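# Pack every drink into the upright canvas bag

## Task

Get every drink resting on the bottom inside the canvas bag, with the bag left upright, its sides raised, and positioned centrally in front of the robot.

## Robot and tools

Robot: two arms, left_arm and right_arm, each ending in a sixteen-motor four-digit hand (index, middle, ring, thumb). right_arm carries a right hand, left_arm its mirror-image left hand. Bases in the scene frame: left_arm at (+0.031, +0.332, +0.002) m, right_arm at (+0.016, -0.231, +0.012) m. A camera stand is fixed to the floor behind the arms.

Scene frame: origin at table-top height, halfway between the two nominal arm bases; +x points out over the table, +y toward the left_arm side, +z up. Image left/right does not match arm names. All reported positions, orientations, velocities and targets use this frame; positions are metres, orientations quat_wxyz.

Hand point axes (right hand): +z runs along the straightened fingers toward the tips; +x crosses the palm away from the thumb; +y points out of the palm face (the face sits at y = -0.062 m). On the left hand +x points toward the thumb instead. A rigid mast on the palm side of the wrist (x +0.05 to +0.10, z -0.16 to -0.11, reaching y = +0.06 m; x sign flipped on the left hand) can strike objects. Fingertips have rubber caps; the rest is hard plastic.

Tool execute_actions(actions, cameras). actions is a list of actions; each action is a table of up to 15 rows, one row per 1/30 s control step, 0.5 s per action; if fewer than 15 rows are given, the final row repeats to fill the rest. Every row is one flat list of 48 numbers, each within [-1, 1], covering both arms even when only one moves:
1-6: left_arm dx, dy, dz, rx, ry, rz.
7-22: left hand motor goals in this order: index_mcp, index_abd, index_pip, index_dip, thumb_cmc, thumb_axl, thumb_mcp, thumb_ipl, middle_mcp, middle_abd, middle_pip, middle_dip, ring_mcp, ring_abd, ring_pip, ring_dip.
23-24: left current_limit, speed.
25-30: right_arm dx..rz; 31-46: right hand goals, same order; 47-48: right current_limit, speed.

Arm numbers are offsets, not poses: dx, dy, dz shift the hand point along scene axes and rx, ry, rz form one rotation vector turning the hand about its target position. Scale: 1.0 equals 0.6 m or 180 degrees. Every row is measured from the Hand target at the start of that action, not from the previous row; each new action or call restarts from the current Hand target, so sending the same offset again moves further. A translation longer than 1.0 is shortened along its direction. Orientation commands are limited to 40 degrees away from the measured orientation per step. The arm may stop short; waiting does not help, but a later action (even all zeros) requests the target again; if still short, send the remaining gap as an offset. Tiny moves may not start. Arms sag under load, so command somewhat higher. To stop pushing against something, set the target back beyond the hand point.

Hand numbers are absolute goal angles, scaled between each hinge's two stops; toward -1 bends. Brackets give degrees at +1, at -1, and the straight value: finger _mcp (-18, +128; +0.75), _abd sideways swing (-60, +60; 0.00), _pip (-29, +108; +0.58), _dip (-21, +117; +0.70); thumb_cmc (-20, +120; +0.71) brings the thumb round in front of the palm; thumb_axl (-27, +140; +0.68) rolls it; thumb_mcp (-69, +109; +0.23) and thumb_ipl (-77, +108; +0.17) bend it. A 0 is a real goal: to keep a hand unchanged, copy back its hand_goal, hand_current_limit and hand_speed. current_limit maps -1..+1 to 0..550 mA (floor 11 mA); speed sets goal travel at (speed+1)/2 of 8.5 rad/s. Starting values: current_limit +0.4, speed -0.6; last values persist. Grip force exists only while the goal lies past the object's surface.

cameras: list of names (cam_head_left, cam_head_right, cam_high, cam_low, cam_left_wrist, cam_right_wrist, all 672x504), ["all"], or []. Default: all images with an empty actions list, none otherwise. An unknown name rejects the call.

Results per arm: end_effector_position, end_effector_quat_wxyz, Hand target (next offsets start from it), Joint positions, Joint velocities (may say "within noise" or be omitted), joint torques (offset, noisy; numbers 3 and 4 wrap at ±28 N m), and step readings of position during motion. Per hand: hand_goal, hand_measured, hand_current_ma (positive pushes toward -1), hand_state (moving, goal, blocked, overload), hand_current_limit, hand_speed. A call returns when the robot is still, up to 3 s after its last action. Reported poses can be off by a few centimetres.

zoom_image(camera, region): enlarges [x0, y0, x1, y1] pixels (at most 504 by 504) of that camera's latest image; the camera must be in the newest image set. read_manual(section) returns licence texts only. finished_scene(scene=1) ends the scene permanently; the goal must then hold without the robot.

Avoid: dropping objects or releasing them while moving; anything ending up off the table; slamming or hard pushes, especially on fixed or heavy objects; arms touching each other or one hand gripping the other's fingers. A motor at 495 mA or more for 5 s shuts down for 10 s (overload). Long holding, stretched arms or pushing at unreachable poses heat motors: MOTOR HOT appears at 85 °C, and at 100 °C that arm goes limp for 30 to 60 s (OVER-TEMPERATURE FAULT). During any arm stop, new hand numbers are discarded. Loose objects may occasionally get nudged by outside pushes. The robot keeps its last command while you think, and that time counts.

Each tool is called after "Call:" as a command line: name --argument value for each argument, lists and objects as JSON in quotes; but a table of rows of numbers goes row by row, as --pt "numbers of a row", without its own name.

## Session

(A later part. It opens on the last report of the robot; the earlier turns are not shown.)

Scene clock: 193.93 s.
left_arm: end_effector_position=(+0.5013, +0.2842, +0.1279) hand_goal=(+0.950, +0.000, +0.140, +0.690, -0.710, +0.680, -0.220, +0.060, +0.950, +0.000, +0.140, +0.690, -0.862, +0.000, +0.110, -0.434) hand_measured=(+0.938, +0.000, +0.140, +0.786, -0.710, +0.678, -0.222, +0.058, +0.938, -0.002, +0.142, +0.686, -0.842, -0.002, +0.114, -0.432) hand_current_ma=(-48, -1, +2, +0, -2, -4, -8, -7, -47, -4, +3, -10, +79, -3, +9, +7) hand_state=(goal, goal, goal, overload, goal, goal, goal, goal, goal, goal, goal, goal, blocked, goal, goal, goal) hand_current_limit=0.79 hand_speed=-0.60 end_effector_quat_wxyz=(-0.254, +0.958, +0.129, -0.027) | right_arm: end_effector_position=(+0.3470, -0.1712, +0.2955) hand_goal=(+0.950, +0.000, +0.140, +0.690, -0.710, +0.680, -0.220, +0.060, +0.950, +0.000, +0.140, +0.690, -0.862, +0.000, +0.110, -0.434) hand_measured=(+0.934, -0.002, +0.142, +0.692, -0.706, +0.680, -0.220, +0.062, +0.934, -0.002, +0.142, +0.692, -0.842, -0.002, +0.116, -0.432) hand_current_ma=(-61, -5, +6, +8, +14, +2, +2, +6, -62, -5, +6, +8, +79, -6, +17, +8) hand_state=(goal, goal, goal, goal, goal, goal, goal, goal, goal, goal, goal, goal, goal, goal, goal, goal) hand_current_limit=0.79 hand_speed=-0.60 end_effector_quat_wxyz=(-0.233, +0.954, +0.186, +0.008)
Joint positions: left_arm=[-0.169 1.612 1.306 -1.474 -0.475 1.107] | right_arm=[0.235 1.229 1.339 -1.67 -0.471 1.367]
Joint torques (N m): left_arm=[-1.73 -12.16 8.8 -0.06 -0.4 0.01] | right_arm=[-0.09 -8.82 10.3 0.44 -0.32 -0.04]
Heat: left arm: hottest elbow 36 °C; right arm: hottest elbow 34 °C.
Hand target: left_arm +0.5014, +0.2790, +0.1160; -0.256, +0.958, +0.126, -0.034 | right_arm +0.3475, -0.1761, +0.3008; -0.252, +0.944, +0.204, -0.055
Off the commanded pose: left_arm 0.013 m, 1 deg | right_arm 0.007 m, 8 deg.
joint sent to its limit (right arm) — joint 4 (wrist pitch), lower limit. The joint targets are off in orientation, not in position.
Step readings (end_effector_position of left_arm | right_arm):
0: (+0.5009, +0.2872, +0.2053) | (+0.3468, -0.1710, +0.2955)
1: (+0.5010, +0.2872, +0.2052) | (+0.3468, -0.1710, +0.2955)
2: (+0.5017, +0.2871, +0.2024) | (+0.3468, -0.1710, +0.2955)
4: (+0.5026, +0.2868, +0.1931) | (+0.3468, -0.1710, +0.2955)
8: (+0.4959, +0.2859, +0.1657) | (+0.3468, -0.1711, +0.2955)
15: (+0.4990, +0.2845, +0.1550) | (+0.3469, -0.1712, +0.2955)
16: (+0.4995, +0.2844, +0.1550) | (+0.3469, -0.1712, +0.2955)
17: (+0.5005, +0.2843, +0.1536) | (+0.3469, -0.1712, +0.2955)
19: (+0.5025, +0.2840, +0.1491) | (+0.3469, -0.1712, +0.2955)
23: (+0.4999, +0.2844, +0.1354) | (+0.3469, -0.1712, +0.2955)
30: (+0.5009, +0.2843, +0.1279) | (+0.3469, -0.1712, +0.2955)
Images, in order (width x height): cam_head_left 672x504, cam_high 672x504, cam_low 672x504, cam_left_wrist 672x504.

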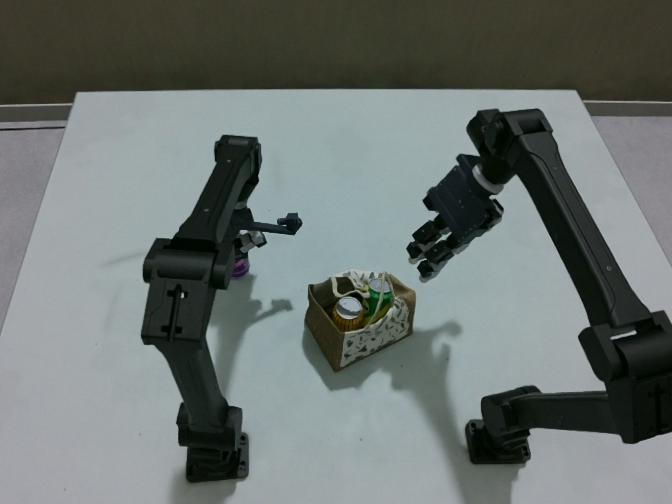

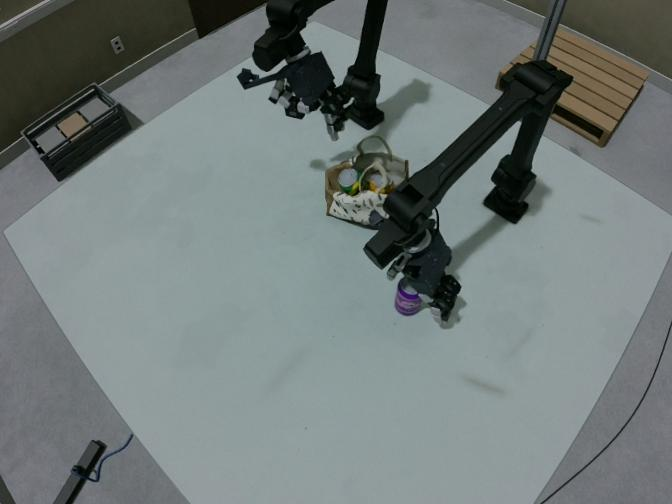

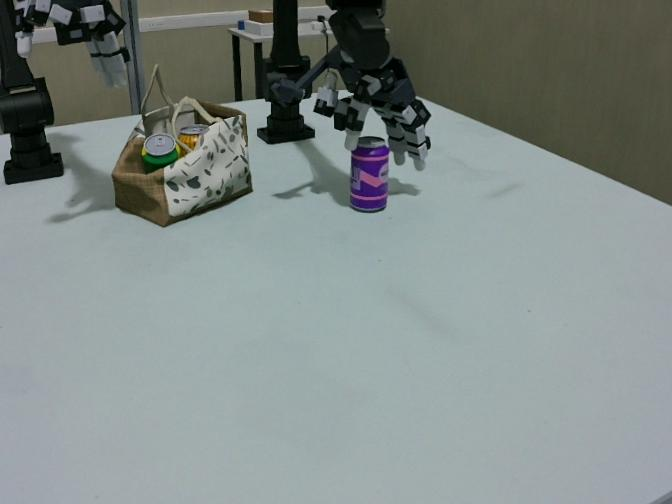

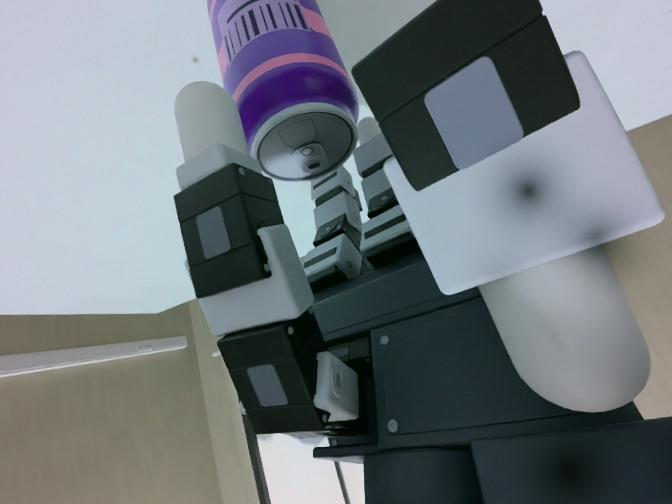

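Call:
execute_actions --actions '[]' --cameras '["cam_head_left","cam_low","cam_left_wrist","cam_right_wrist","cam_high"]'

Scene clock: 195.83 s.
left_arm: end_effector_position=(+0.5013, +0.2842, +0.1279) hand_goal=(+0.950, +0.000, +0.140, +0.690, -0.710, +0.680, -0.220, +0.060, +0.950, +0.000, +0.140, +0.690, -0.862, +0.000, +0.110, -0.434) hand_measured=(+0.938, +0.000, +0.140, +0.786, -0.710, +0.678, -0.222, +0.058, +0.938, -0.002, +0.142, +0.686, -0.842, -0.002, +0.114, -0.432) hand_current_ma=(-48, -1, +2, +0, -2, -4, -8, -7, -47, -4, +3, -10, +79, -3, +9, +7) hand_state=(goal, goal, goal, overload, goal, goal, goal, goal, goal, goal, goal, goal, blocked, goal, goal, goal) hand_current_limit=0.79 hand_speed=-0.60 end_effector_quat_wxyz=(-0.254, +0.958, +0.129, -0.027) | right_arm: end_effector_position=(+0.3470, -0.1712, +0.2955) hand_goal=(+0.950, +0.000, +0.140, +0.690, -0.710, +0.680, -0.220, +0.060, +0.950, +0.000, +0.140, +0.690, -0.862, +0.000, +0.110, -0.434) hand_measured=(+0.934, -0.002, +0.142, +0.692, -0.706, +0.680, -0.220, +0.062, +0.934, -0.002, +0.142, +0.692, -0.842, -0.002, +0.116, -0.432) hand_current_ma=(-61, -5, +6, +8, +14, +2, +2, +6, -62, -5, +6, +8, +79, -6, +17, +8) hand_state=(goal, goal, goal, goal, goal, goal, goal, goal, goal, goal, goal, goal, goal, goal, goal, goal) hand_current_limit=0.79 hand_speed=-0.60 end_effector_quat_wxyz=(-0.233, +0.954, +0.186, +0.008)
Joint positions: left_arm=[-0.169 1.612 1.306 -1.474 -0.475 1.107] | right_arm=[0.235 1.229 1.339 -1.67 -0.471 1.367]
Joint velocities: within noise
Joint torques (N m): left_arm=[-1.73 -12.16 8.8 -0.08 -0.4 0.01] | right_arm=[-0.85 -9 10.47 0.43 -0.34 -0.04]
Heat: left arm: hottest elbow 36 °C; right arm: hottest elbow 34 °C.
Hand target: left_arm +0.5014, +0.2790, +0.1160; -0.256, +0.958, +0.126, -0.034 | right_arm +0.3475, -0.1761, +0.3008; -0.252, +0.944, +0.204, -0.055
Off the commanded pose: left_arm 0.013 m, 1 deg | right_arm 0.007 m, 8 deg.
Images, in order (width x height): cam_head_left 672x504, cam_high 672x504, cam_low 672x504, cam_left_wrist 672x504, cam_right_wrist 672x504.

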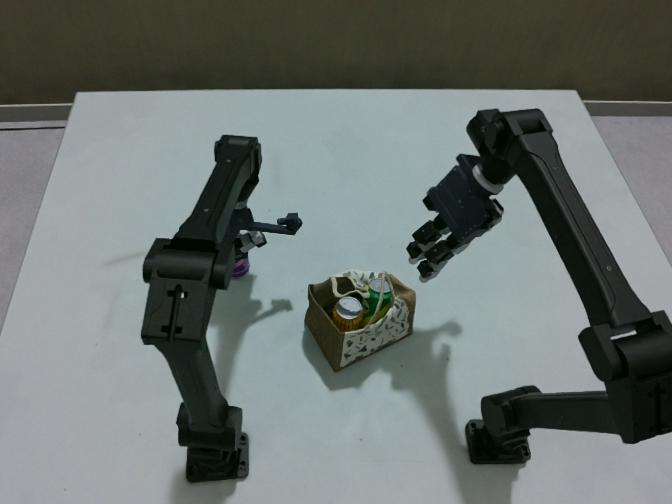

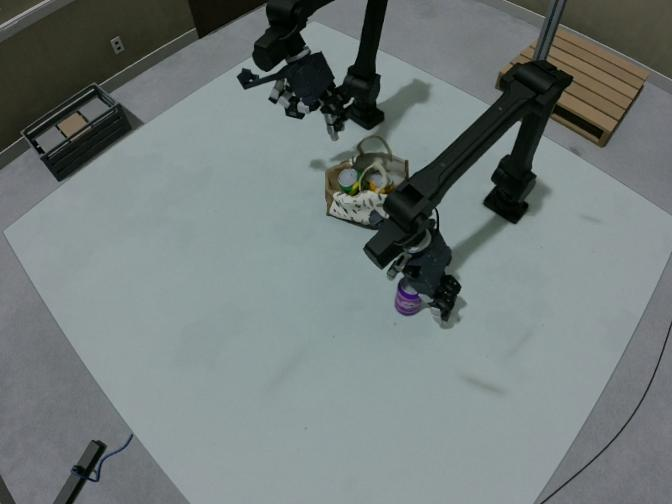

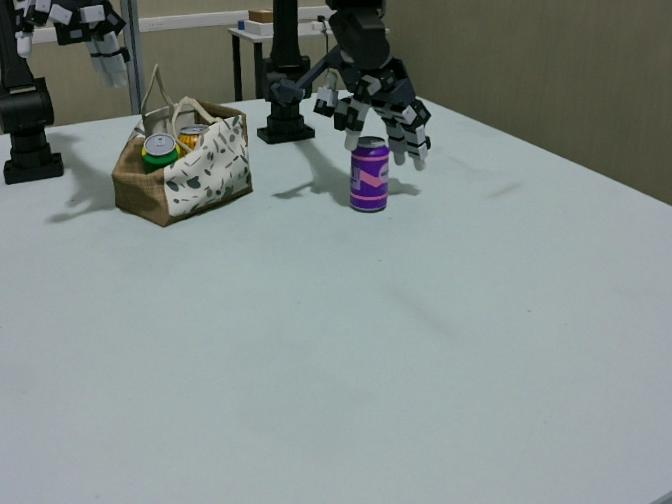

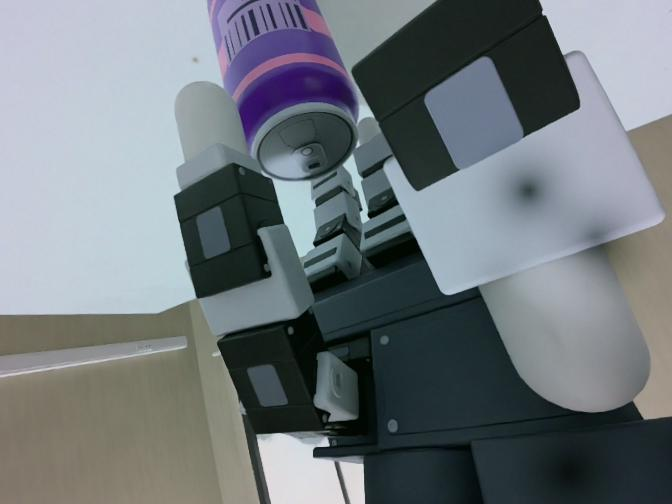

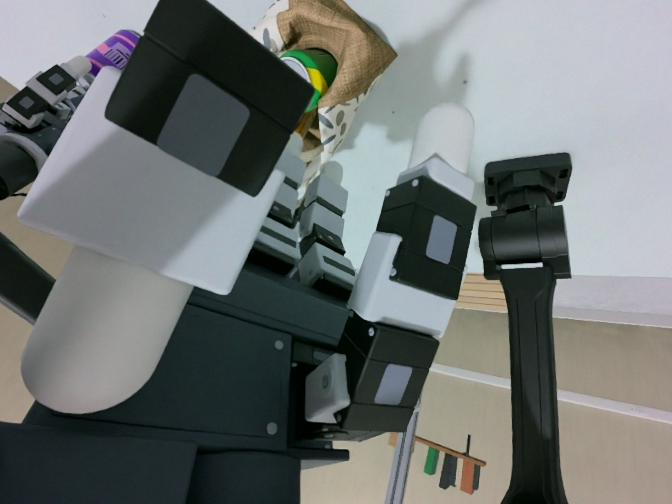

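Call:
zoom_image --camera "cam_low" --region '[260, 40, 480, 230]'

Call:
zoom_image --camera "cam_head_left" --region '[270, 230, 450, 390]'

Scaled by 2.291.

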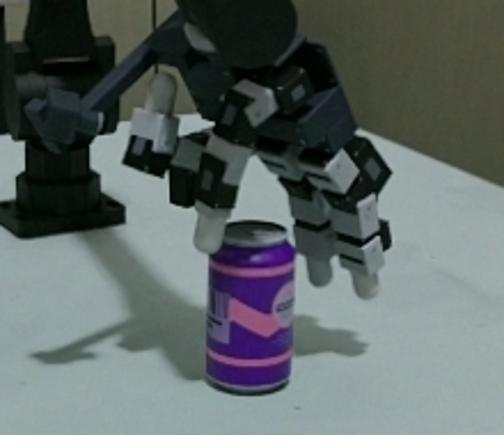

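Scaled by 2.800.

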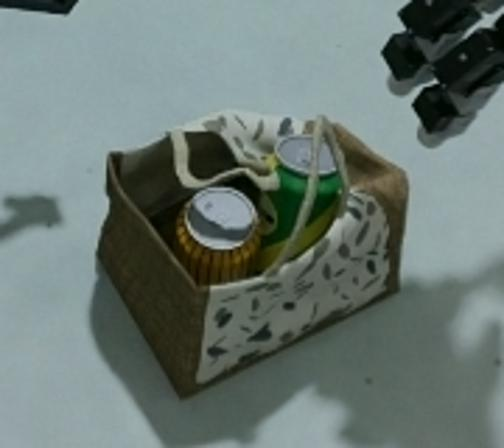

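Call:
execute_actions --actions '[[[0.005,-0.023,0,0,0,0,0.95,0,0.14,0.69,-0.71,0.68,-0.22,0.06,0.95,0,0.14,0.69,-0.863,0,0.11,-0.435,0.79,-0.6,0,0,0,0,0,0,0.95,0,0.14,0.69,-0.71,0.68,-0.22,0.06,0.95,0,0.14,0.69,-0.863,0,0.11,-0.435,0.79,-0.6]]]' --cameras '["cam_low","cam_left_wrist"]'

Call:
zoom_image --camera "cam_low" --region '[260, 40, 480, 230]'

Scene clock: 197.17 s.
left_arm: end_effector_position=(+0.5015, +0.2688, +0.1225) hand_goal=(+0.950, +0.000, +0.140, +0.690, -0.710, +0.680, -0.220, +0.060, +0.950, +0.000, +0.140, +0.690, -0.862, +0.000, +0.110, -0.434) hand_measured=(+0.938, +0.000, +0.140, +0.786, -0.710, +0.678, -0.222, +0.058, +0.938, -0.002, +0.142, +0.686, -0.842, -0.002, +0.114, -0.432) hand_current_ma=(-48, -1, +2, +0, -2, -4, -8, -7, -47, -4, +3, -10, +79, -3, +9, +7) hand_state=(goal, goal, goal, overload, goal, goal, goal, goal, goal, goal, goal, goal, blocked, goal, goal, goal) hand_current_limit=0.79 hand_speed=-0.60 end_effector_quat_wxyz=(-0.254, +0.959, +0.126, -0.026) | right_arm: end_effector_position=(+0.3470, -0.1712, +0.2955) hand_goal=(+0.950, +0.000, +0.140, +0.690, -0.710, +0.680, -0.220, +0.060, +0.950, +0.000, +0.140, +0.690, -0.862, +0.000, +0.110, -0.434) hand_measured=(+0.934, -0.002, +0.142, +0.692, -0.706, +0.680, -0.220, +0.062, +0.934, -0.002, +0.142, +0.692, -0.842, -0.002, +0.116, -0.432) hand_current_ma=(-61, -5, +6, +8, +14, +2, +2, +6, -62, -5, +6, +8, +79, -6, +17, +8) hand_state=(goal, goal, goal, goal, goal, goal, goal, goal, goal, goal, goal, goal, goal, goal, goal, goal) hand_current_limit=0.79 hand_speed=-0.60 end_effector_quat_wxyz=(-0.233, +0.954, +0.186, +0.008)
Joint positions: left_arm=[-0.202 1.625 1.306 -1.474 -0.47 1.078] | right_arm=[0.235 1.229 1.339 -1.67 -0.471 1.367]
Joint torques (N m): left_arm=[-1.32 -11.93 10.47 -0.81 -0.35 -0.03] | right_arm=[-0.97 -9.23 10.44 0.43 -0.3 -0.04]
Heat: left arm: hottest elbow 36 °C; right arm: hottest elbow 34 °C.
Hand target: left_arm +0.5044, +0.2653, +0.1160; -0.256, +0.958, +0.126, -0.034 | right_arm +0.3475, -0.1761, +0.3008; -0.252, +0.944, +0.204, -0.055
Off the commanded pose: left_arm 0.008 m, 1 deg | right_arm 0.007 m, 8 deg.
joint sent to its limit (right arm) — joint 4 (wrist pitch), lower limit. The joint targets are off in orientation, not in position.
Step readings (end_effector_position of left_arm | right_arm):
0: (+0.5013, +0.2842, +0.1279) | (+0.3470, -0.1712, +0.2955)
1: (+0.5014, +0.2842, +0.1279) | (+0.3470, -0.1712, +0.2955)
2: (+0.5015, +0.2839, +0.1278) | (+0.3470, -0.1712, +0.2955)
4: (+0.5016, +0.2816, +0.1275) | (+0.3470, -0.1712, +0.2955)
8: (+0.5014, +0.2734, +0.1251) | (+0.3470, -0.1712, +0.2955)
15: (+0.5013, +0.2687, +0.1224) | (+0.3470, -0.1712, +0.2955)
Images, in order (width x height): cam_low 672x504, cam_left_wrist 672x504.

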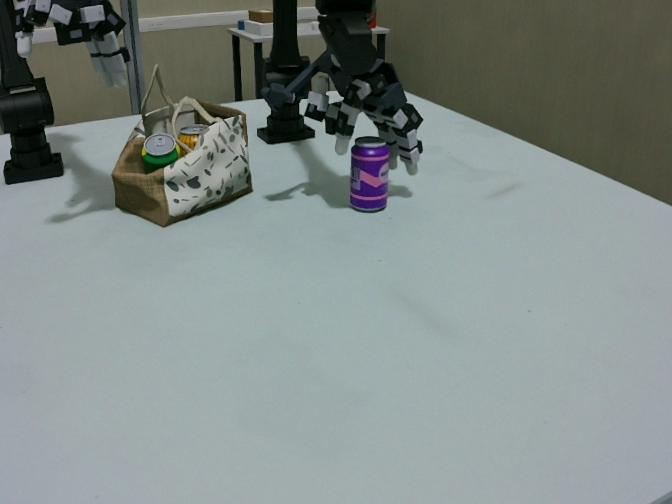

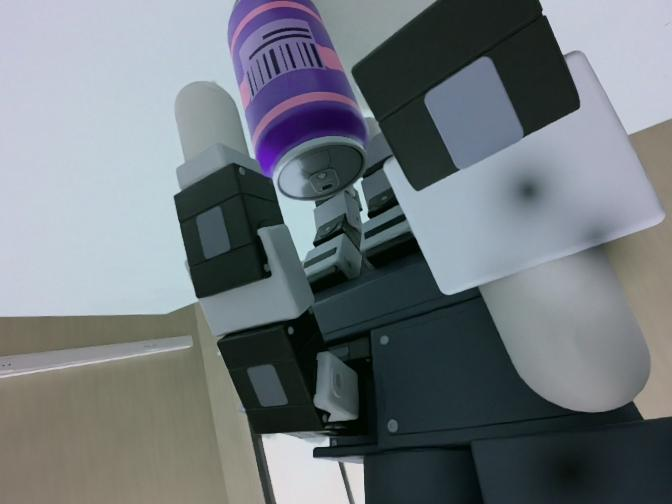

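Scaled by 2.291.

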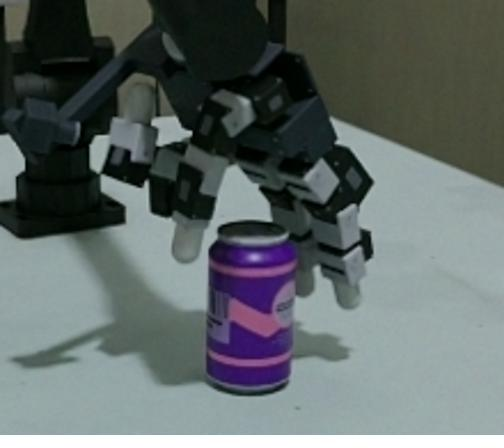

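Call:
execute_actions --actions '[[[-0.003,0.003,-0.063,0,0,0,0.95,0,0.14,0.69,-0.71,0.68,-0.22,0.06,0.95,0,0.14,0.69,-0.863,0,0.11,-0.435,0.79,-0.6,0,0,0,0,0,0,0.95,0,0.14,0.69,-0.71,0.68,-0.22,0.06,0.95,0,0.14,0.69,-0.863,0,0.11,-0.435,0.79,-0.6]]]' --cameras '["cam_low","cam_left_wrist"]'

Call:
zoom_image --camera "cam_low" --region '[260, 40, 480, 230]'

Scene clock: 198.27 s.
left_arm: end_effector_position=(+0.5020, +0.2688, +0.0900) hand_goal=(+0.950, +0.000, +0.140, +0.690, -0.710, +0.680, -0.220, +0.060, +0.950, +0.000, +0.140, +0.690, -0.862, +0.000, +0.110, -0.434) hand_measured=(+0.938, +0.000, +0.140, +0.786, -0.710, +0.678, -0.222, +0.058, +0.940, -0.002, +0.142, +0.686, -0.842, -0.002, +0.114, -0.432) hand_current_ma=(-48, -1, +2, +0, -2, -4, -8, -7, -37, -4, +3, -10, +79, -3, +9, +7) hand_state=(goal, goal, goal, overload, goal, goal, goal, goal, goal, goal, goal, goal, blocked, goal, goal, goal) hand_current_limit=0.79 hand_speed=-0.60 end_effector_quat_wxyz=(-0.255, +0.958, +0.126, -0.028) | right_arm: end_effector_position=(+0.3470, -0.1712, +0.2955) hand_goal=(+0.950, +0.000, +0.140, +0.690, -0.710, +0.680, -0.220, +0.060, +0.950, +0.000, +0.140, +0.690, -0.862, +0.000, +0.110, -0.434) hand_measured=(+0.934, -0.002, +0.142, +0.692, -0.706, +0.680, -0.220, +0.062, +0.934, -0.002, +0.142, +0.692, -0.842, -0.002, +0.116, -0.432) hand_current_ma=(-61, -5, +6, +8, +14, +2, +2, +6, -62, -5, +6, +8, +79, -6, +17, +8) hand_state=(goal, goal, goal, goal, goal, goal, goal, goal, goal, goal, goal, goal, goal, goal, goal, goal) hand_current_limit=0.79 hand_speed=-0.60 end_effector_quat_wxyz=(-0.233, +0.954, +0.186, +0.008)
Joint positions: left_arm=[-0.202 1.659 1.258 -1.397 -0.471 1.077] | right_arm=[0.235 1.229 1.339 -1.67 -0.471 1.367]
Joint torques (N m): left_arm=[-1.08 -12.22 8.36 0.18 -0.35 0.04] | right_arm=[-0.79 -9.35 10.44 0.58 -0.28 0]
Heat: left arm: hottest elbow 36 °C; right arm: hottest elbow 34 °C.
Hand target: left_arm +0.5026, +0.2671, +0.0783; -0.256, +0.958, +0.126, -0.034 | right_arm +0.3475, -0.1761, +0.3008; -0.252, +0.944, +0.204, -0.055
Off the commanded pose: left_arm 0.012 m, 1 deg | right_arm 0.007 m, 8 deg.
joint sent to its limit (right arm) — joint 4 (wrist pitch), lower limit. The joint targets are off in orientation, not in position.
Step readings (end_effector_position of left_arm | right_arm):
0: (+0.5015, +0.2688, +0.1225) | (+0.3470, -0.1712, +0.2955)
1: (+0.5015, +0.2688, +0.1223) | (+0.3470, -0.1712, +0.2955)
2: (+0.5024, +0.2686, +0.1219) | (+0.3470, -0.1712, +0.2955)
4: (+0.5049, +0.2681, +0.1183) | (+0.3470, -0.1712, +0.2955)
8: (+0.5032, +0.2685, +0.1020) | (+0.3470, -0.1712, +0.2955)
15: (+0.5016, +0.2689, +0.0900) | (+0.3470, -0.1712, +0.2955)
Images, in order (width x height): cam_low 672x504, cam_left_wrist 672x504.

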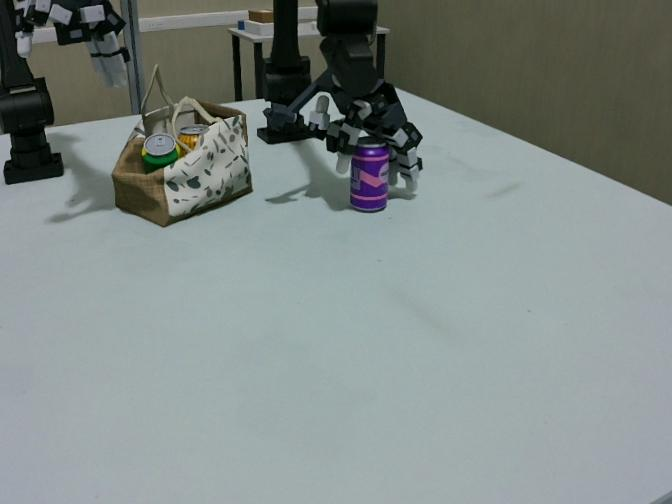

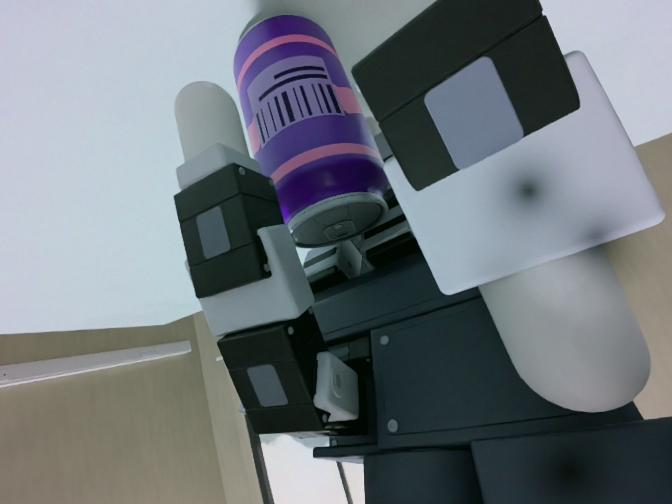

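Scaled by 2.291.

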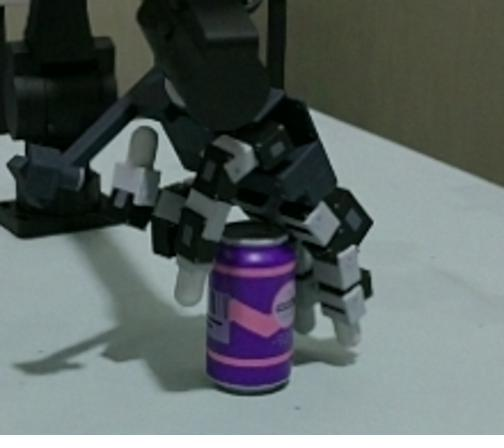

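Call:
execute_actions --actions '[[[0.02,0,0.038,0,0,0,0.95,0,0.14,0.69,-0.71,0.68,-0.22,0.06,0.95,0,0.14,0.69,-0.863,0,0.11,-0.435,0.79,-0.8,0,0,0,0,0,0,0.95,0,0.14,0.69,-0.71,0.68,-0.22,0.06,0.95,0,0.14,0.69,-0.863,0,0.11,-0.435,0.79,-0.6]],[[0,0,0,0,0,0,0.59,0,0.17,0.62,-0.71,0.68,-0.5,-0.02,0.45,0,0.17,0.55,-0.863,0,0.11,-0.435,0.79,-0.8,0,0,0,0,0,0,0.95,0,0.14,0.69,-0.71,0.68,-0.22,0.06,0.95,0,0.14,0.69,-0.863,0,0.11,-0.435,0.79,-0.6]],[[0,0,0,0,0,0,0.59,0,0.17,0.62,-0.71,0.68,-0.73,-0.05,0.45,0,0.17,0.55,-0.863,0,0.11,-0.435,0.79,-0.8,0,0,0,0,0,0,0.95,0,0.14,0.69,-0.71,0.68,-0.22,0.06,0.95,0,0.14,0.69,-0.863,0,0.11,-0.435,0.79,-0.6]],[[0,0,0,0,0,0,0.59,0,0.17,0.62,-0.71,0.68,-0.73,-0.05,0.45,0,0.17,0.55,-0.863,0,0.11,-0.435,0.79,-0.8,0,0,0,0,0,0,0.95,0,0.14,0.69,-0.71,0.68,-0.22,0.06,0.95,0,0.14,0.69,-0.863,0,0.11,-0.435,0.79,-0.6]]]' --cameras '["cam_low","cam_left_wrist"]'

Call:
zoom_image --camera "cam_low" --region '[260, 40, 480, 230]'

Scene clock: 201.13 s.
left_arm: end_effector_position=(+0.5001, +0.2696, +0.0989) hand_goal=(+0.590, +0.000, +0.170, +0.620, -0.710, +0.680, -0.730, -0.050, +0.450, +0.000, +0.170, +0.550, -0.862, +0.000, +0.110, -0.434) hand_measured=(+0.642, +0.002, +0.178, +0.786, -0.694, +0.698, -0.368, +0.004, +0.668, -0.006, +0.188, +0.556, -0.842, -0.002, +0.114, -0.432) hand_current_ma=(+224, +7, +25, +0, +55, +80, +492, +312, +492, -17, +68, +22, +79, -3, +9, +7) hand_state=(blocked, goal, goal, overload, goal, goal, blocked, blocked, blocked, goal, goal, goal, blocked, goal, goal, goal) hand_current_limit=0.79 hand_speed=-0.80 end_effector_quat_wxyz=(-0.259, +0.957, +0.123, -0.037) | right_arm: end_effector_position=(+0.3470, -0.1712, +0.2955) hand_goal=(+0.950, +0.000, +0.140, +0.690, -0.710, +0.680, -0.220, +0.060, +0.950, +0.000, +0.140, +0.690, -0.862, +0.000, +0.110, -0.434) hand_measured=(+0.934, -0.002, +0.142, +0.692, -0.706, +0.680, -0.220, +0.062, +0.934, -0.002, +0.142, +0.692, -0.842, -0.002, +0.116, -0.432) hand_current_ma=(-61, -5, +6, +8, +14, +2, +2, +6, -62, -5, +6, +8, +79, -6, +17, +8) hand_state=(goal, goal, goal, goal, goal, goal, goal, goal, goal, goal, goal, goal, goal, goal, goal, goal) hand_current_limit=0.79 hand_speed=-0.60 end_effector_quat_wxyz=(-0.233, +0.954, +0.186, +0.008)
Joint positions: left_arm=[-0.202 1.659 1.284 -1.444 -0.473 1.077] | right_arm=[0.235 1.229 1.339 -1.67 -0.471 1.367]
Joint torques (N m): left_arm=[-0.67 -12.22 12.59 -0.65 -0.26 0.1] | right_arm=[-0.09 -8.88 10.59 0.27 -0.31 0]
Heat: left arm: hottest elbow 36 °C; right arm: hottest elbow 34 °C.
Hand target: left_arm +0.5146, +0.2671, +0.1009; -0.256, +0.958, +0.126, -0.034 | right_arm +0.3475, -0.1761, +0.3008; -0.252, +0.944, +0.204, -0.055
Off the commanded pose: left_arm 0.015 m, 1 deg | right_arm 0.007 m, 8 deg.
joint sent to its limit (right arm) — joint 4 (wrist pitch), lower limit. The joint targets are off in orientation, not in position.
Step readings (end_effector_position of left_arm | right_arm):
0: (+0.5020, +0.2688, +0.0900) | (+0.3470, -0.1712, +0.2955)
1: (+0.5020, +0.2688, +0.0900) | (+0.3470, -0.1712, +0.2955)
2: (+0.5017, +0.2689, +0.0900) | (+0.3470, -0.1712, +0.2955)
4: (+0.4992, +0.2693, +0.0901) | (+0.3470, -0.1712, +0.2955)
8: (+0.4973, +0.2697, +0.0928) | (+0.3470, -0.1712, +0.2955)
15: (+0.5015, +0.2689, +0.0981) | (+0.3470, -0.1712, +0.2955)
16: (+0.5015, +0.2689, +0.0983) | (+0.3470, -0.1712, +0.2955)
17: (+0.5013, +0.2690, +0.0983) | (+0.3470, -0.1712, +0.2955)
19: (+0.5011, +0.2690, +0.0983) | (+0.3470, -0.1712, +0.2955)
23: (+0.5011, +0.2690, +0.0983) | (+0.3470, -0.1712, +0.2955)
30: (+0.5001, +0.2693, +0.0984) | (+0.3470, -0.1712, +0.2955)
31: (+0.4999, +0.2694, +0.0984) | (+0.3470, -0.1712, +0.2955)
32: (+0.5000, +0.2695, +0.0986) | (+0.3470, -0.1712, +0.2955)
34: (+0.5001, +0.2696, +0.0987) | (+0.3470, -0.1712, +0.2955)
38: (+0.5001, +0.2696, +0.0989) | (+0.3470, -0.1712, +0.2955)
45: (+0.5001, +0.2696, +0.0989) | (+0.3470, -0.1712, +0.2955)
46: (+0.5001, +0.2696, +0.0989) | (+0.3470, -0.1712, +0.2955)
47: (+0.5001, +0.2696, +0.0989) | (+0.3470, -0.1712, +0.2955)
49: (+0.5001, +0.2696, +0.0989) | (+0.3470, -0.1712, +0.2955)
53: (+0.5001, +0.2696, +0.0989) | (+0.3470, -0.1712, +0.2955)
60: (+0.5001, +0.2696, +0.0989) | (+0.3470, -0.1712, +0.2955)
Images, in order (width x height): cam_low 672x504, cam_left_wrist 672x504.

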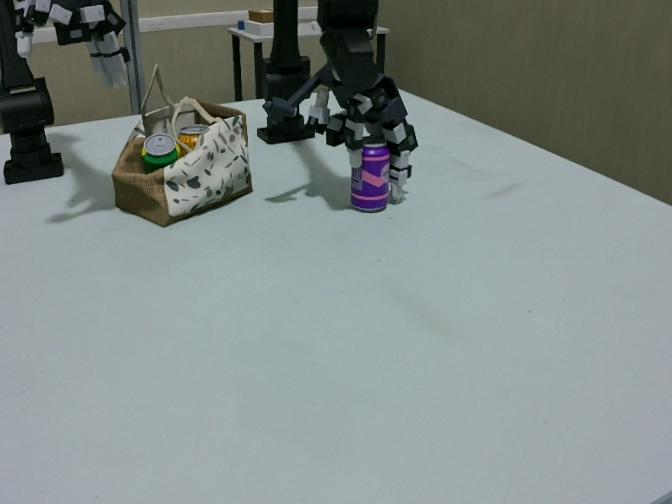

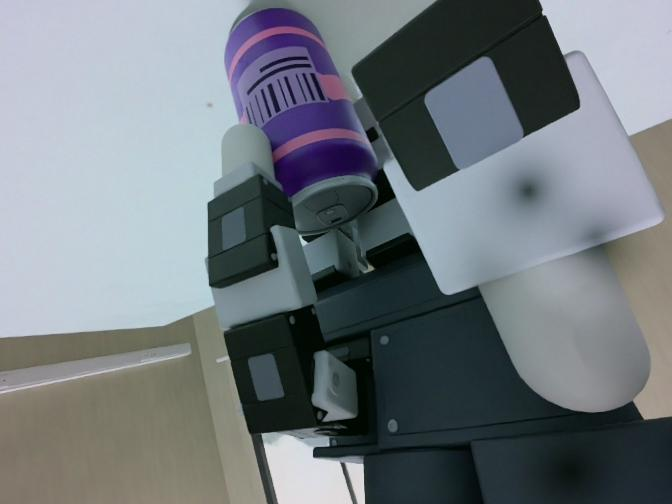

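Scaled by 2.291.

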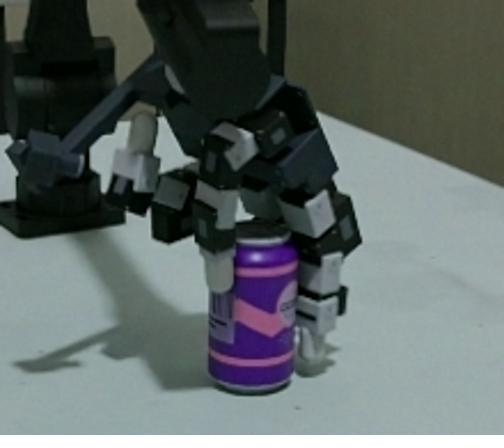

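Call:
zoom_image --camera "cam_low" --region '[90, 40, 290, 240]'

Call:
execute_actions --actions '[[[0.02,0,0.06,0,0,0,0.59,0,0.17,0.62,-0.71,0.68,-0.73,-0.05,0.45,0,0.17,0.55,-0.863,0,0.11,-0.435,0.79,-0.8,0.0,0.05,0,0,0,0,0.76,0,0.14,0.69,-0.71,0.68,-0.22,0.06,0.76,0,0.14,0.69,-0.863,0,0.11,-0.435,0.79,-0.6]],[[0.005,0,0.07,0,0,0,0.59,0,0.17,0.62,-0.71,0.68,-0.73,-0.05,0.45,0,0.17,0.55,-0.863,0,0.11,-0.435,0.79,-0.8,0.0,0.06,0,0,0,0,0.76,0,0.14,0.69,-0.71,0.68,-0.22,0.06,0.76,0,0.14,0.69,-0.863,0,0.11,-0.435,0.79,-0.6]]]' --cameras '["cam_low","cam_left_wrist","cam_head_left","cam_right_wrist"]'

Scaled by 2.520.

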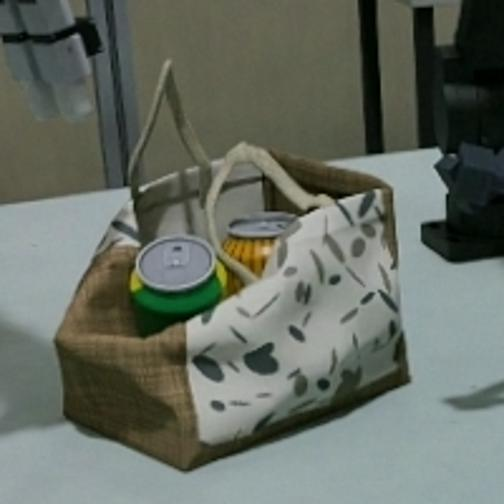

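Scene clock: 205.33 s.
left_arm: end_effector_position=(+0.5119, +0.2664, +0.1545) hand_goal=(+0.590, +0.000, +0.170, +0.620, -0.710, +0.680, -0.730, -0.050, +0.450, +0.000, +0.170, +0.550, -0.862, +0.000, +0.110, -0.434) hand_measured=(+0.614, +0.004, +0.178, +0.786, -0.686, +0.708, -0.368, +0.004, +0.634, -0.018, +0.192, +0.556, -0.842, -0.002, +0.114, -0.432) hand_current_ma=(+97, +9, +26, +0, +90, +137, +492, +312, +492, -54, +84, +23, +79, -3, +9, +7) hand_state=(blocked, goal, goal, overload, blocked, blocked, blocked, blocked, blocked, goal, blocked, goal, blocked, goal, goal, goal) hand_current_limit=0.79 hand_speed=-0.80 end_effector_quat_wxyz=(-0.262, +0.956, +0.118, -0.056) | right_arm: end_effector_position=(+0.3367, -0.1165, +0.2820) hand_goal=(+0.760, +0.000, +0.140, +0.690, -0.710, +0.680, -0.220, +0.060, +0.760, +0.000, +0.140, +0.690, -0.862, +0.000, +0.110, -0.434) hand_measured=(+0.756, -0.002, +0.142, +0.692, -0.708, +0.680, -0.220, +0.062, +0.756, -0.002, +0.142, +0.692, -0.842, -0.002, +0.116, -0.432) hand_current_ma=(-10, -5, +6, +8, +9, +2, +1, +6, -11, -5, +6, +8, +78, -6, +17, +8) hand_state=(goal, goal, goal, goal, goal, goal, goal, goal, goal, goal, goal, goal, goal, goal, goal, goal) hand_current_limit=0.79 hand_speed=-0.60 end_effector_quat_wxyz=(-0.246, +0.949, +0.194, -0.046)
Joint positions: left_arm=[-0.201 1.673 1.453 -1.638 -0.467 1.08] | right_arm=[0.378 1.295 1.357 -1.67 -0.504 1.478]
Joint torques (N m): left_arm=[-0.32 -15.56 14.67 -1.18 -0.58 0.15] | right_arm=[1.26 -8.59 14.65 0.23 -0.46 0.15]
Heat: left arm: hottest elbow 36 °C; right arm: hottest elbow 34 °C.
Hand target: left_arm +0.5296, +0.2671, +0.1790; -0.256, +0.958, +0.126, -0.034 | right_arm +0.3475, -0.1100, +0.3008; -0.252, +0.944, +0.204, -0.055
Off the commanded pose: left_arm 0.030 m, 3 deg | right_arm 0.023 m, 2 deg.
joint sent to its limit (right arm) — joint 4 (wrist pitch), lower limit. The joint targets are off in orientation, not in position.
Step readings (end_effector_position of left_arm | right_arm):
0: (+0.5001, +0.2696, +0.0989) | (+0.3470, -0.1712, +0.2955)
1: (+0.5001, +0.2696, +0.0993) | (+0.3470, -0.1712, +0.2955)
2: (+0.4997, +0.2697, +0.1006) | (+0.3468, -0.1708, +0.2955)
4: (+0.4995, +0.2695, +0.1046) | (+0.3459, -0.1686, +0.2954)
8: (+0.5039, +0.2680, +0.1135) | (+0.3430, -0.1573, +0.2939)
15: (+0.5080, +0.2673, +0.1213) | (+0.3420, -0.1514, +0.2907)
16: (+0.5076, +0.2673, +0.1216) | (+0.3418, -0.1511, +0.2906)
17: (+0.5066, +0.2675, +0.1227) | (+0.3411, -0.1493, +0.2902)
19: (+0.5040, +0.2679, +0.1282) | (+0.3394, -0.1429, +0.2889)
23: (+0.5081, +0.2671, +0.1441) | (+0.3371, -0.1234, +0.2842)
30: (+0.5133, +0.2662, +0.1544) | (+0.3360, -0.1169, +0.2799)
Images, in order (width x height): cam_head_left 672x504, cam_low 672x504, cam_left_wrist 672x504, cam_right_wrist 672x504.

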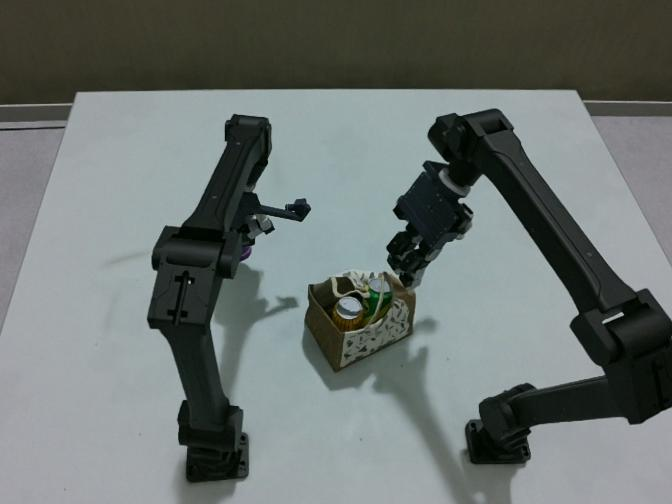

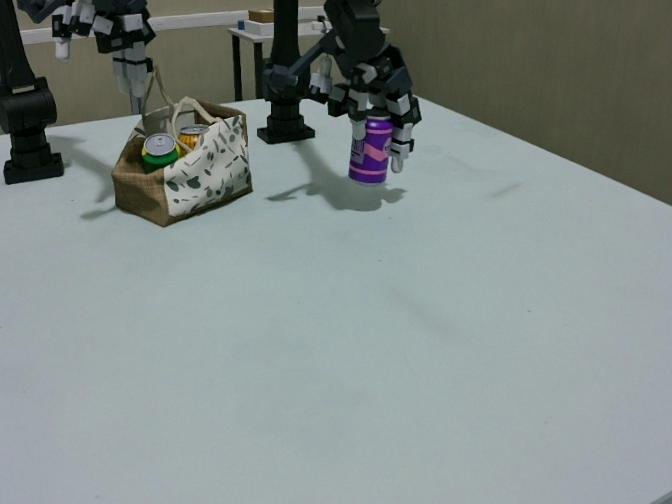

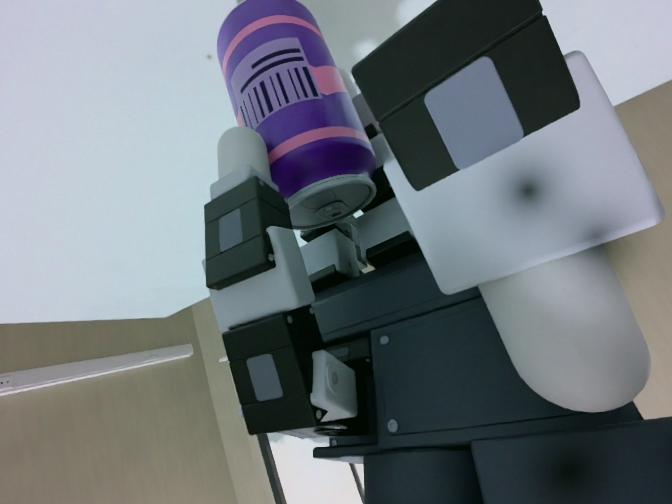

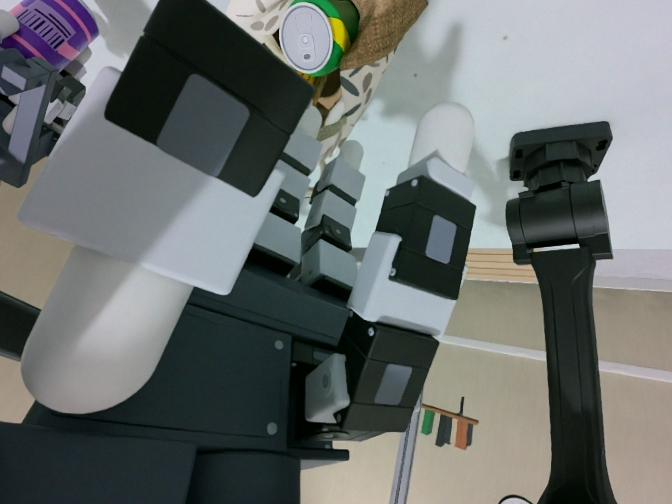

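Call:
execute_actions --actions '[[[0,0,0,0,0,0,0.59,0,0.17,0.62,-0.71,0.68,-0.73,-0.05,0.45,0,0.17,0.55,-0.863,0,0.11,-0.435,0.79,-0.8,0.07,-0.03,0,0,0,0,0.76,0,0.14,0.69,-0.71,0.68,-0.22,0.06,0.76,0,0.14,0.69,-0.863,0,0.11,-0.435,0.79,-0.6]],[[0,0,0,0,0,0,0.59,0,0.17,0.62,-0.71,0.68,-0.73,-0.05,0.45,0,0.17,0.55,-0.863,0,0.11,-0.435,0.79,-0.8,0.06,0.0,-0.07,0,0,0,0.76,0,0.14,0.69,-0.71,0.68,-0.22,0.06,0.76,0,0.14,0.69,-0.863,0,0.11,-0.435,0.79,-0.6]],[[0,0,0,0,0,0,0.59,0,0.17,0.62,-0.71,0.68,-0.73,-0.05,0.45,0,0.17,0.55,-0.863,0,0.11,-0.435,0.79,-0.8,0.0,0.03,-0.09,0,0,0,0.76,0,0.14,0.69,-0.71,0.68,-0.22,0.06,0.76,0,0.14,0.69,-0.863,0,0.11,-0.435,0.79,-0.6]]]' --cameras '["cam_low","cam_head_left","cam_right_wrist","cam_high"]'

Call:
zoom_image --camera "cam_head_left" --region '[290, 170, 490, 370]'

Call:
zoom_image --camera "cam_low" --region '[60, 20, 280, 240]'

Scene clock: 208.50 s.
left_arm: end_effector_position=(+0.5119, +0.2664, +0.1545) hand_goal=(+0.590, +0.000, +0.170, +0.620, -0.710, +0.680, -0.730, -0.050, +0.450, +0.000, +0.170, +0.550, -0.862, +0.000, +0.110, -0.434) hand_measured=(+0.614, +0.004, +0.178, +0.786, -0.686, +0.708, -0.368, +0.004, +0.634, -0.018, +0.192, +0.556, -0.842, -0.002, +0.114, -0.432) hand_current_ma=(+97, +9, +26, +0, +90, +137, +492, +312, +492, -54, +84, +23, +79, -3, +9, +7) hand_state=(blocked, goal, goal, overload, blocked, blocked, blocked, blocked, blocked, goal, blocked, goal, blocked, goal, goal, goal) hand_current_limit=0.79 hand_speed=-0.80 end_effector_quat_wxyz=(-0.262, +0.956, +0.118, -0.056) | right_arm: end_effector_position=(+0.4272, -0.1171, +0.2123) hand_goal=(+0.760, +0.000, +0.140, +0.690, -0.710, +0.680, -0.220, +0.060, +0.760, +0.000, +0.140, +0.690, -0.862, +0.000, +0.110, -0.434) hand_measured=(+0.756, -0.002, +0.142, +0.692, -0.708, +0.680, -0.220, +0.062, +0.756, -0.002, +0.142, +0.692, -0.844, -0.002, +0.116, -0.432) hand_current_ma=(-11, -5, +6, +8, +5, +2, +1, +6, -12, -4, +6, +8, +69, -6, +17, +8) hand_state=(goal, goal, goal, goal, goal, goal, goal, goal, goal, goal, goal, goal, goal, goal, goal, goal) hand_current_limit=0.79 hand_speed=-0.60 end_effector_quat_wxyz=(-0.252, +0.945, +0.203, -0.046)
Joint positions: left_arm=[-0.201 1.673 1.453 -1.638 -0.467 1.08] | right_arm=[0.308 1.532 1.415 -1.536 -0.513 1.377]
Joint torques (N m): left_arm=[-0.26 -15.68 14.78 -1.2 -0.59 0.14] | right_arm=[1.38 -12.22 9.21 0.92 -0.49 0.16]
Heat: left arm: hottest elbow 37 °C; right arm: hottest elbow 34 °C.
Hand target: left_arm +0.5296, +0.2671, +0.1790; -0.256, +0.958, +0.126, -0.034 | right_arm +0.4255, -0.1101, +0.2047; -0.252, +0.944, +0.203, -0.055
Off the commanded pose: left_arm 0.030 m, 3 deg | right_arm 0.010 m, 1 deg.
Step readings (end_effector_position of left_arm | right_arm):
0: (+0.5119, +0.2664, +0.1545) | (+0.3367, -0.1165, +0.2820)
1: (+0.5119, +0.2664, +0.1545) | (+0.3368, -0.1165, +0.2820)
2: (+0.5119, +0.2664, +0.1545) | (+0.3379, -0.1165, +0.2825)
4: (+0.5119, +0.2664, +0.1545) | (+0.3445, -0.1168, +0.2851)
8: (+0.5119, +0.2664, +0.1545) | (+0.3648, -0.1235, +0.2874)
15: (+0.5119, +0.2664, +0.1545) | (+0.3721, -0.1285, +0.2819)
16: (+0.5119, +0.2664, +0.1545) | (+0.3725, -0.1284, +0.2818)
17: (+0.5119, +0.2664, +0.1545) | (+0.3744, -0.1286, +0.2812)
19: (+0.5119, +0.2664, +0.1545) | (+0.3819, -0.1268, +0.2789)
23: (+0.5119, +0.2664, +0.1545) | (+0.4002, -0.1261, +0.2584)
30: (+0.5119, +0.2664, +0.1545) | (+0.4087, -0.1271, +0.2353)
31: (+0.5119, +0.2664, +0.1545) | (+0.4089, -0.1270, +0.2354)
32: (+0.5119, +0.2664, +0.1545) | (+0.4116, -0.1261, +0.2354)
34: (+0.5119, +0.2664, +0.1545) | (+0.4200, -0.1232, +0.2327)
38: (+0.5119, +0.2664, +0.1545) | (+0.4273, -0.1196, +0.2206)
45: (+0.5119, +0.2664, +0.1545) | (+0.4266, -0.1174, +0.2123)
Images, in order (width x height): cam_head_left 672x504, cam_high 672x504, cam_low 672x504, cam_right_wrist 672x504.

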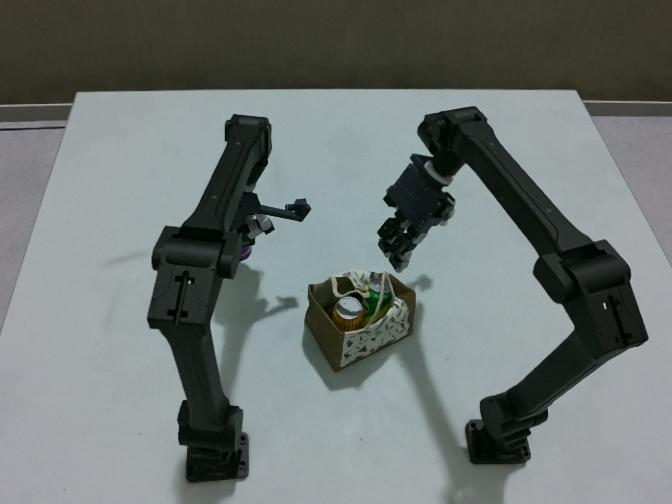

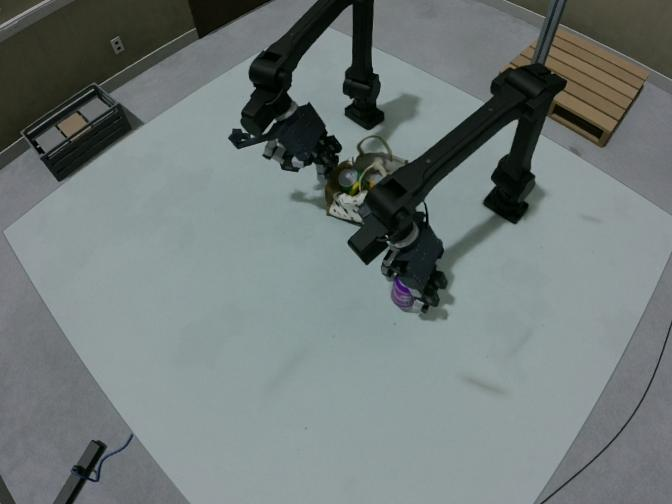

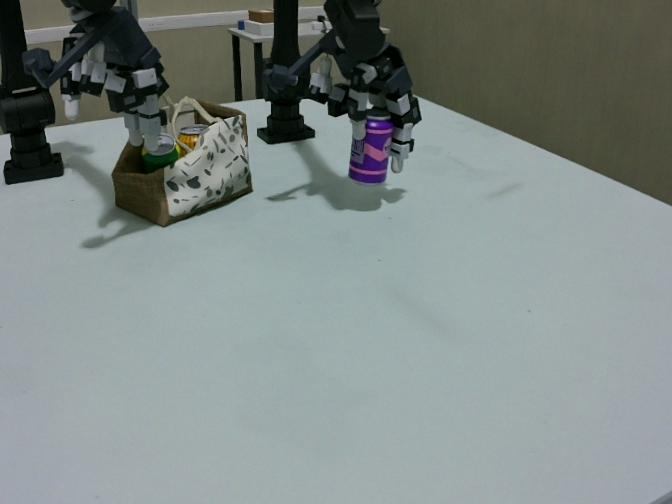

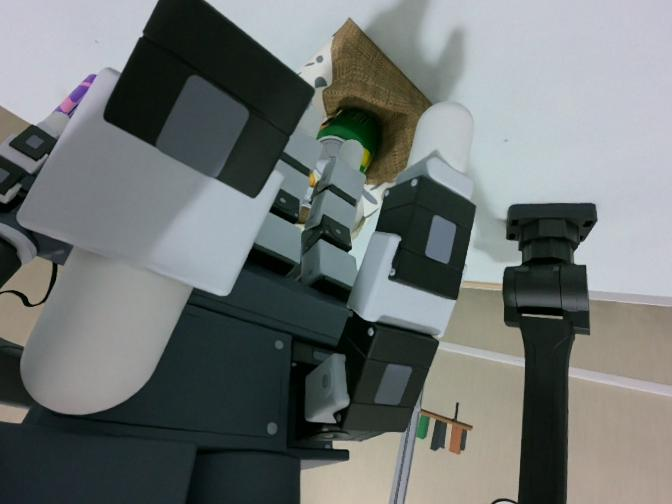

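Scaled by 2.520.

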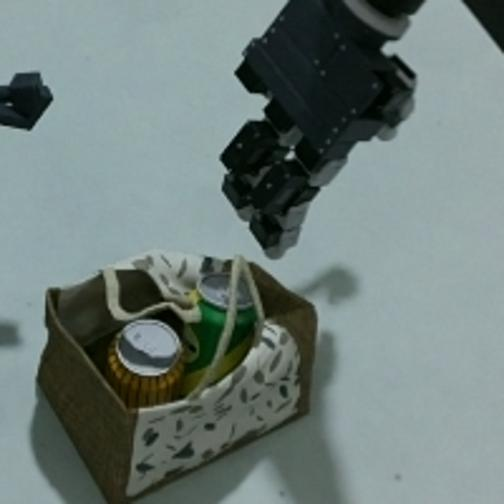

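Scaled by 2.291.

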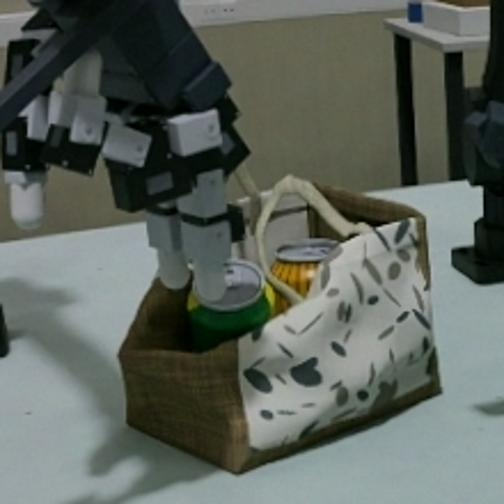

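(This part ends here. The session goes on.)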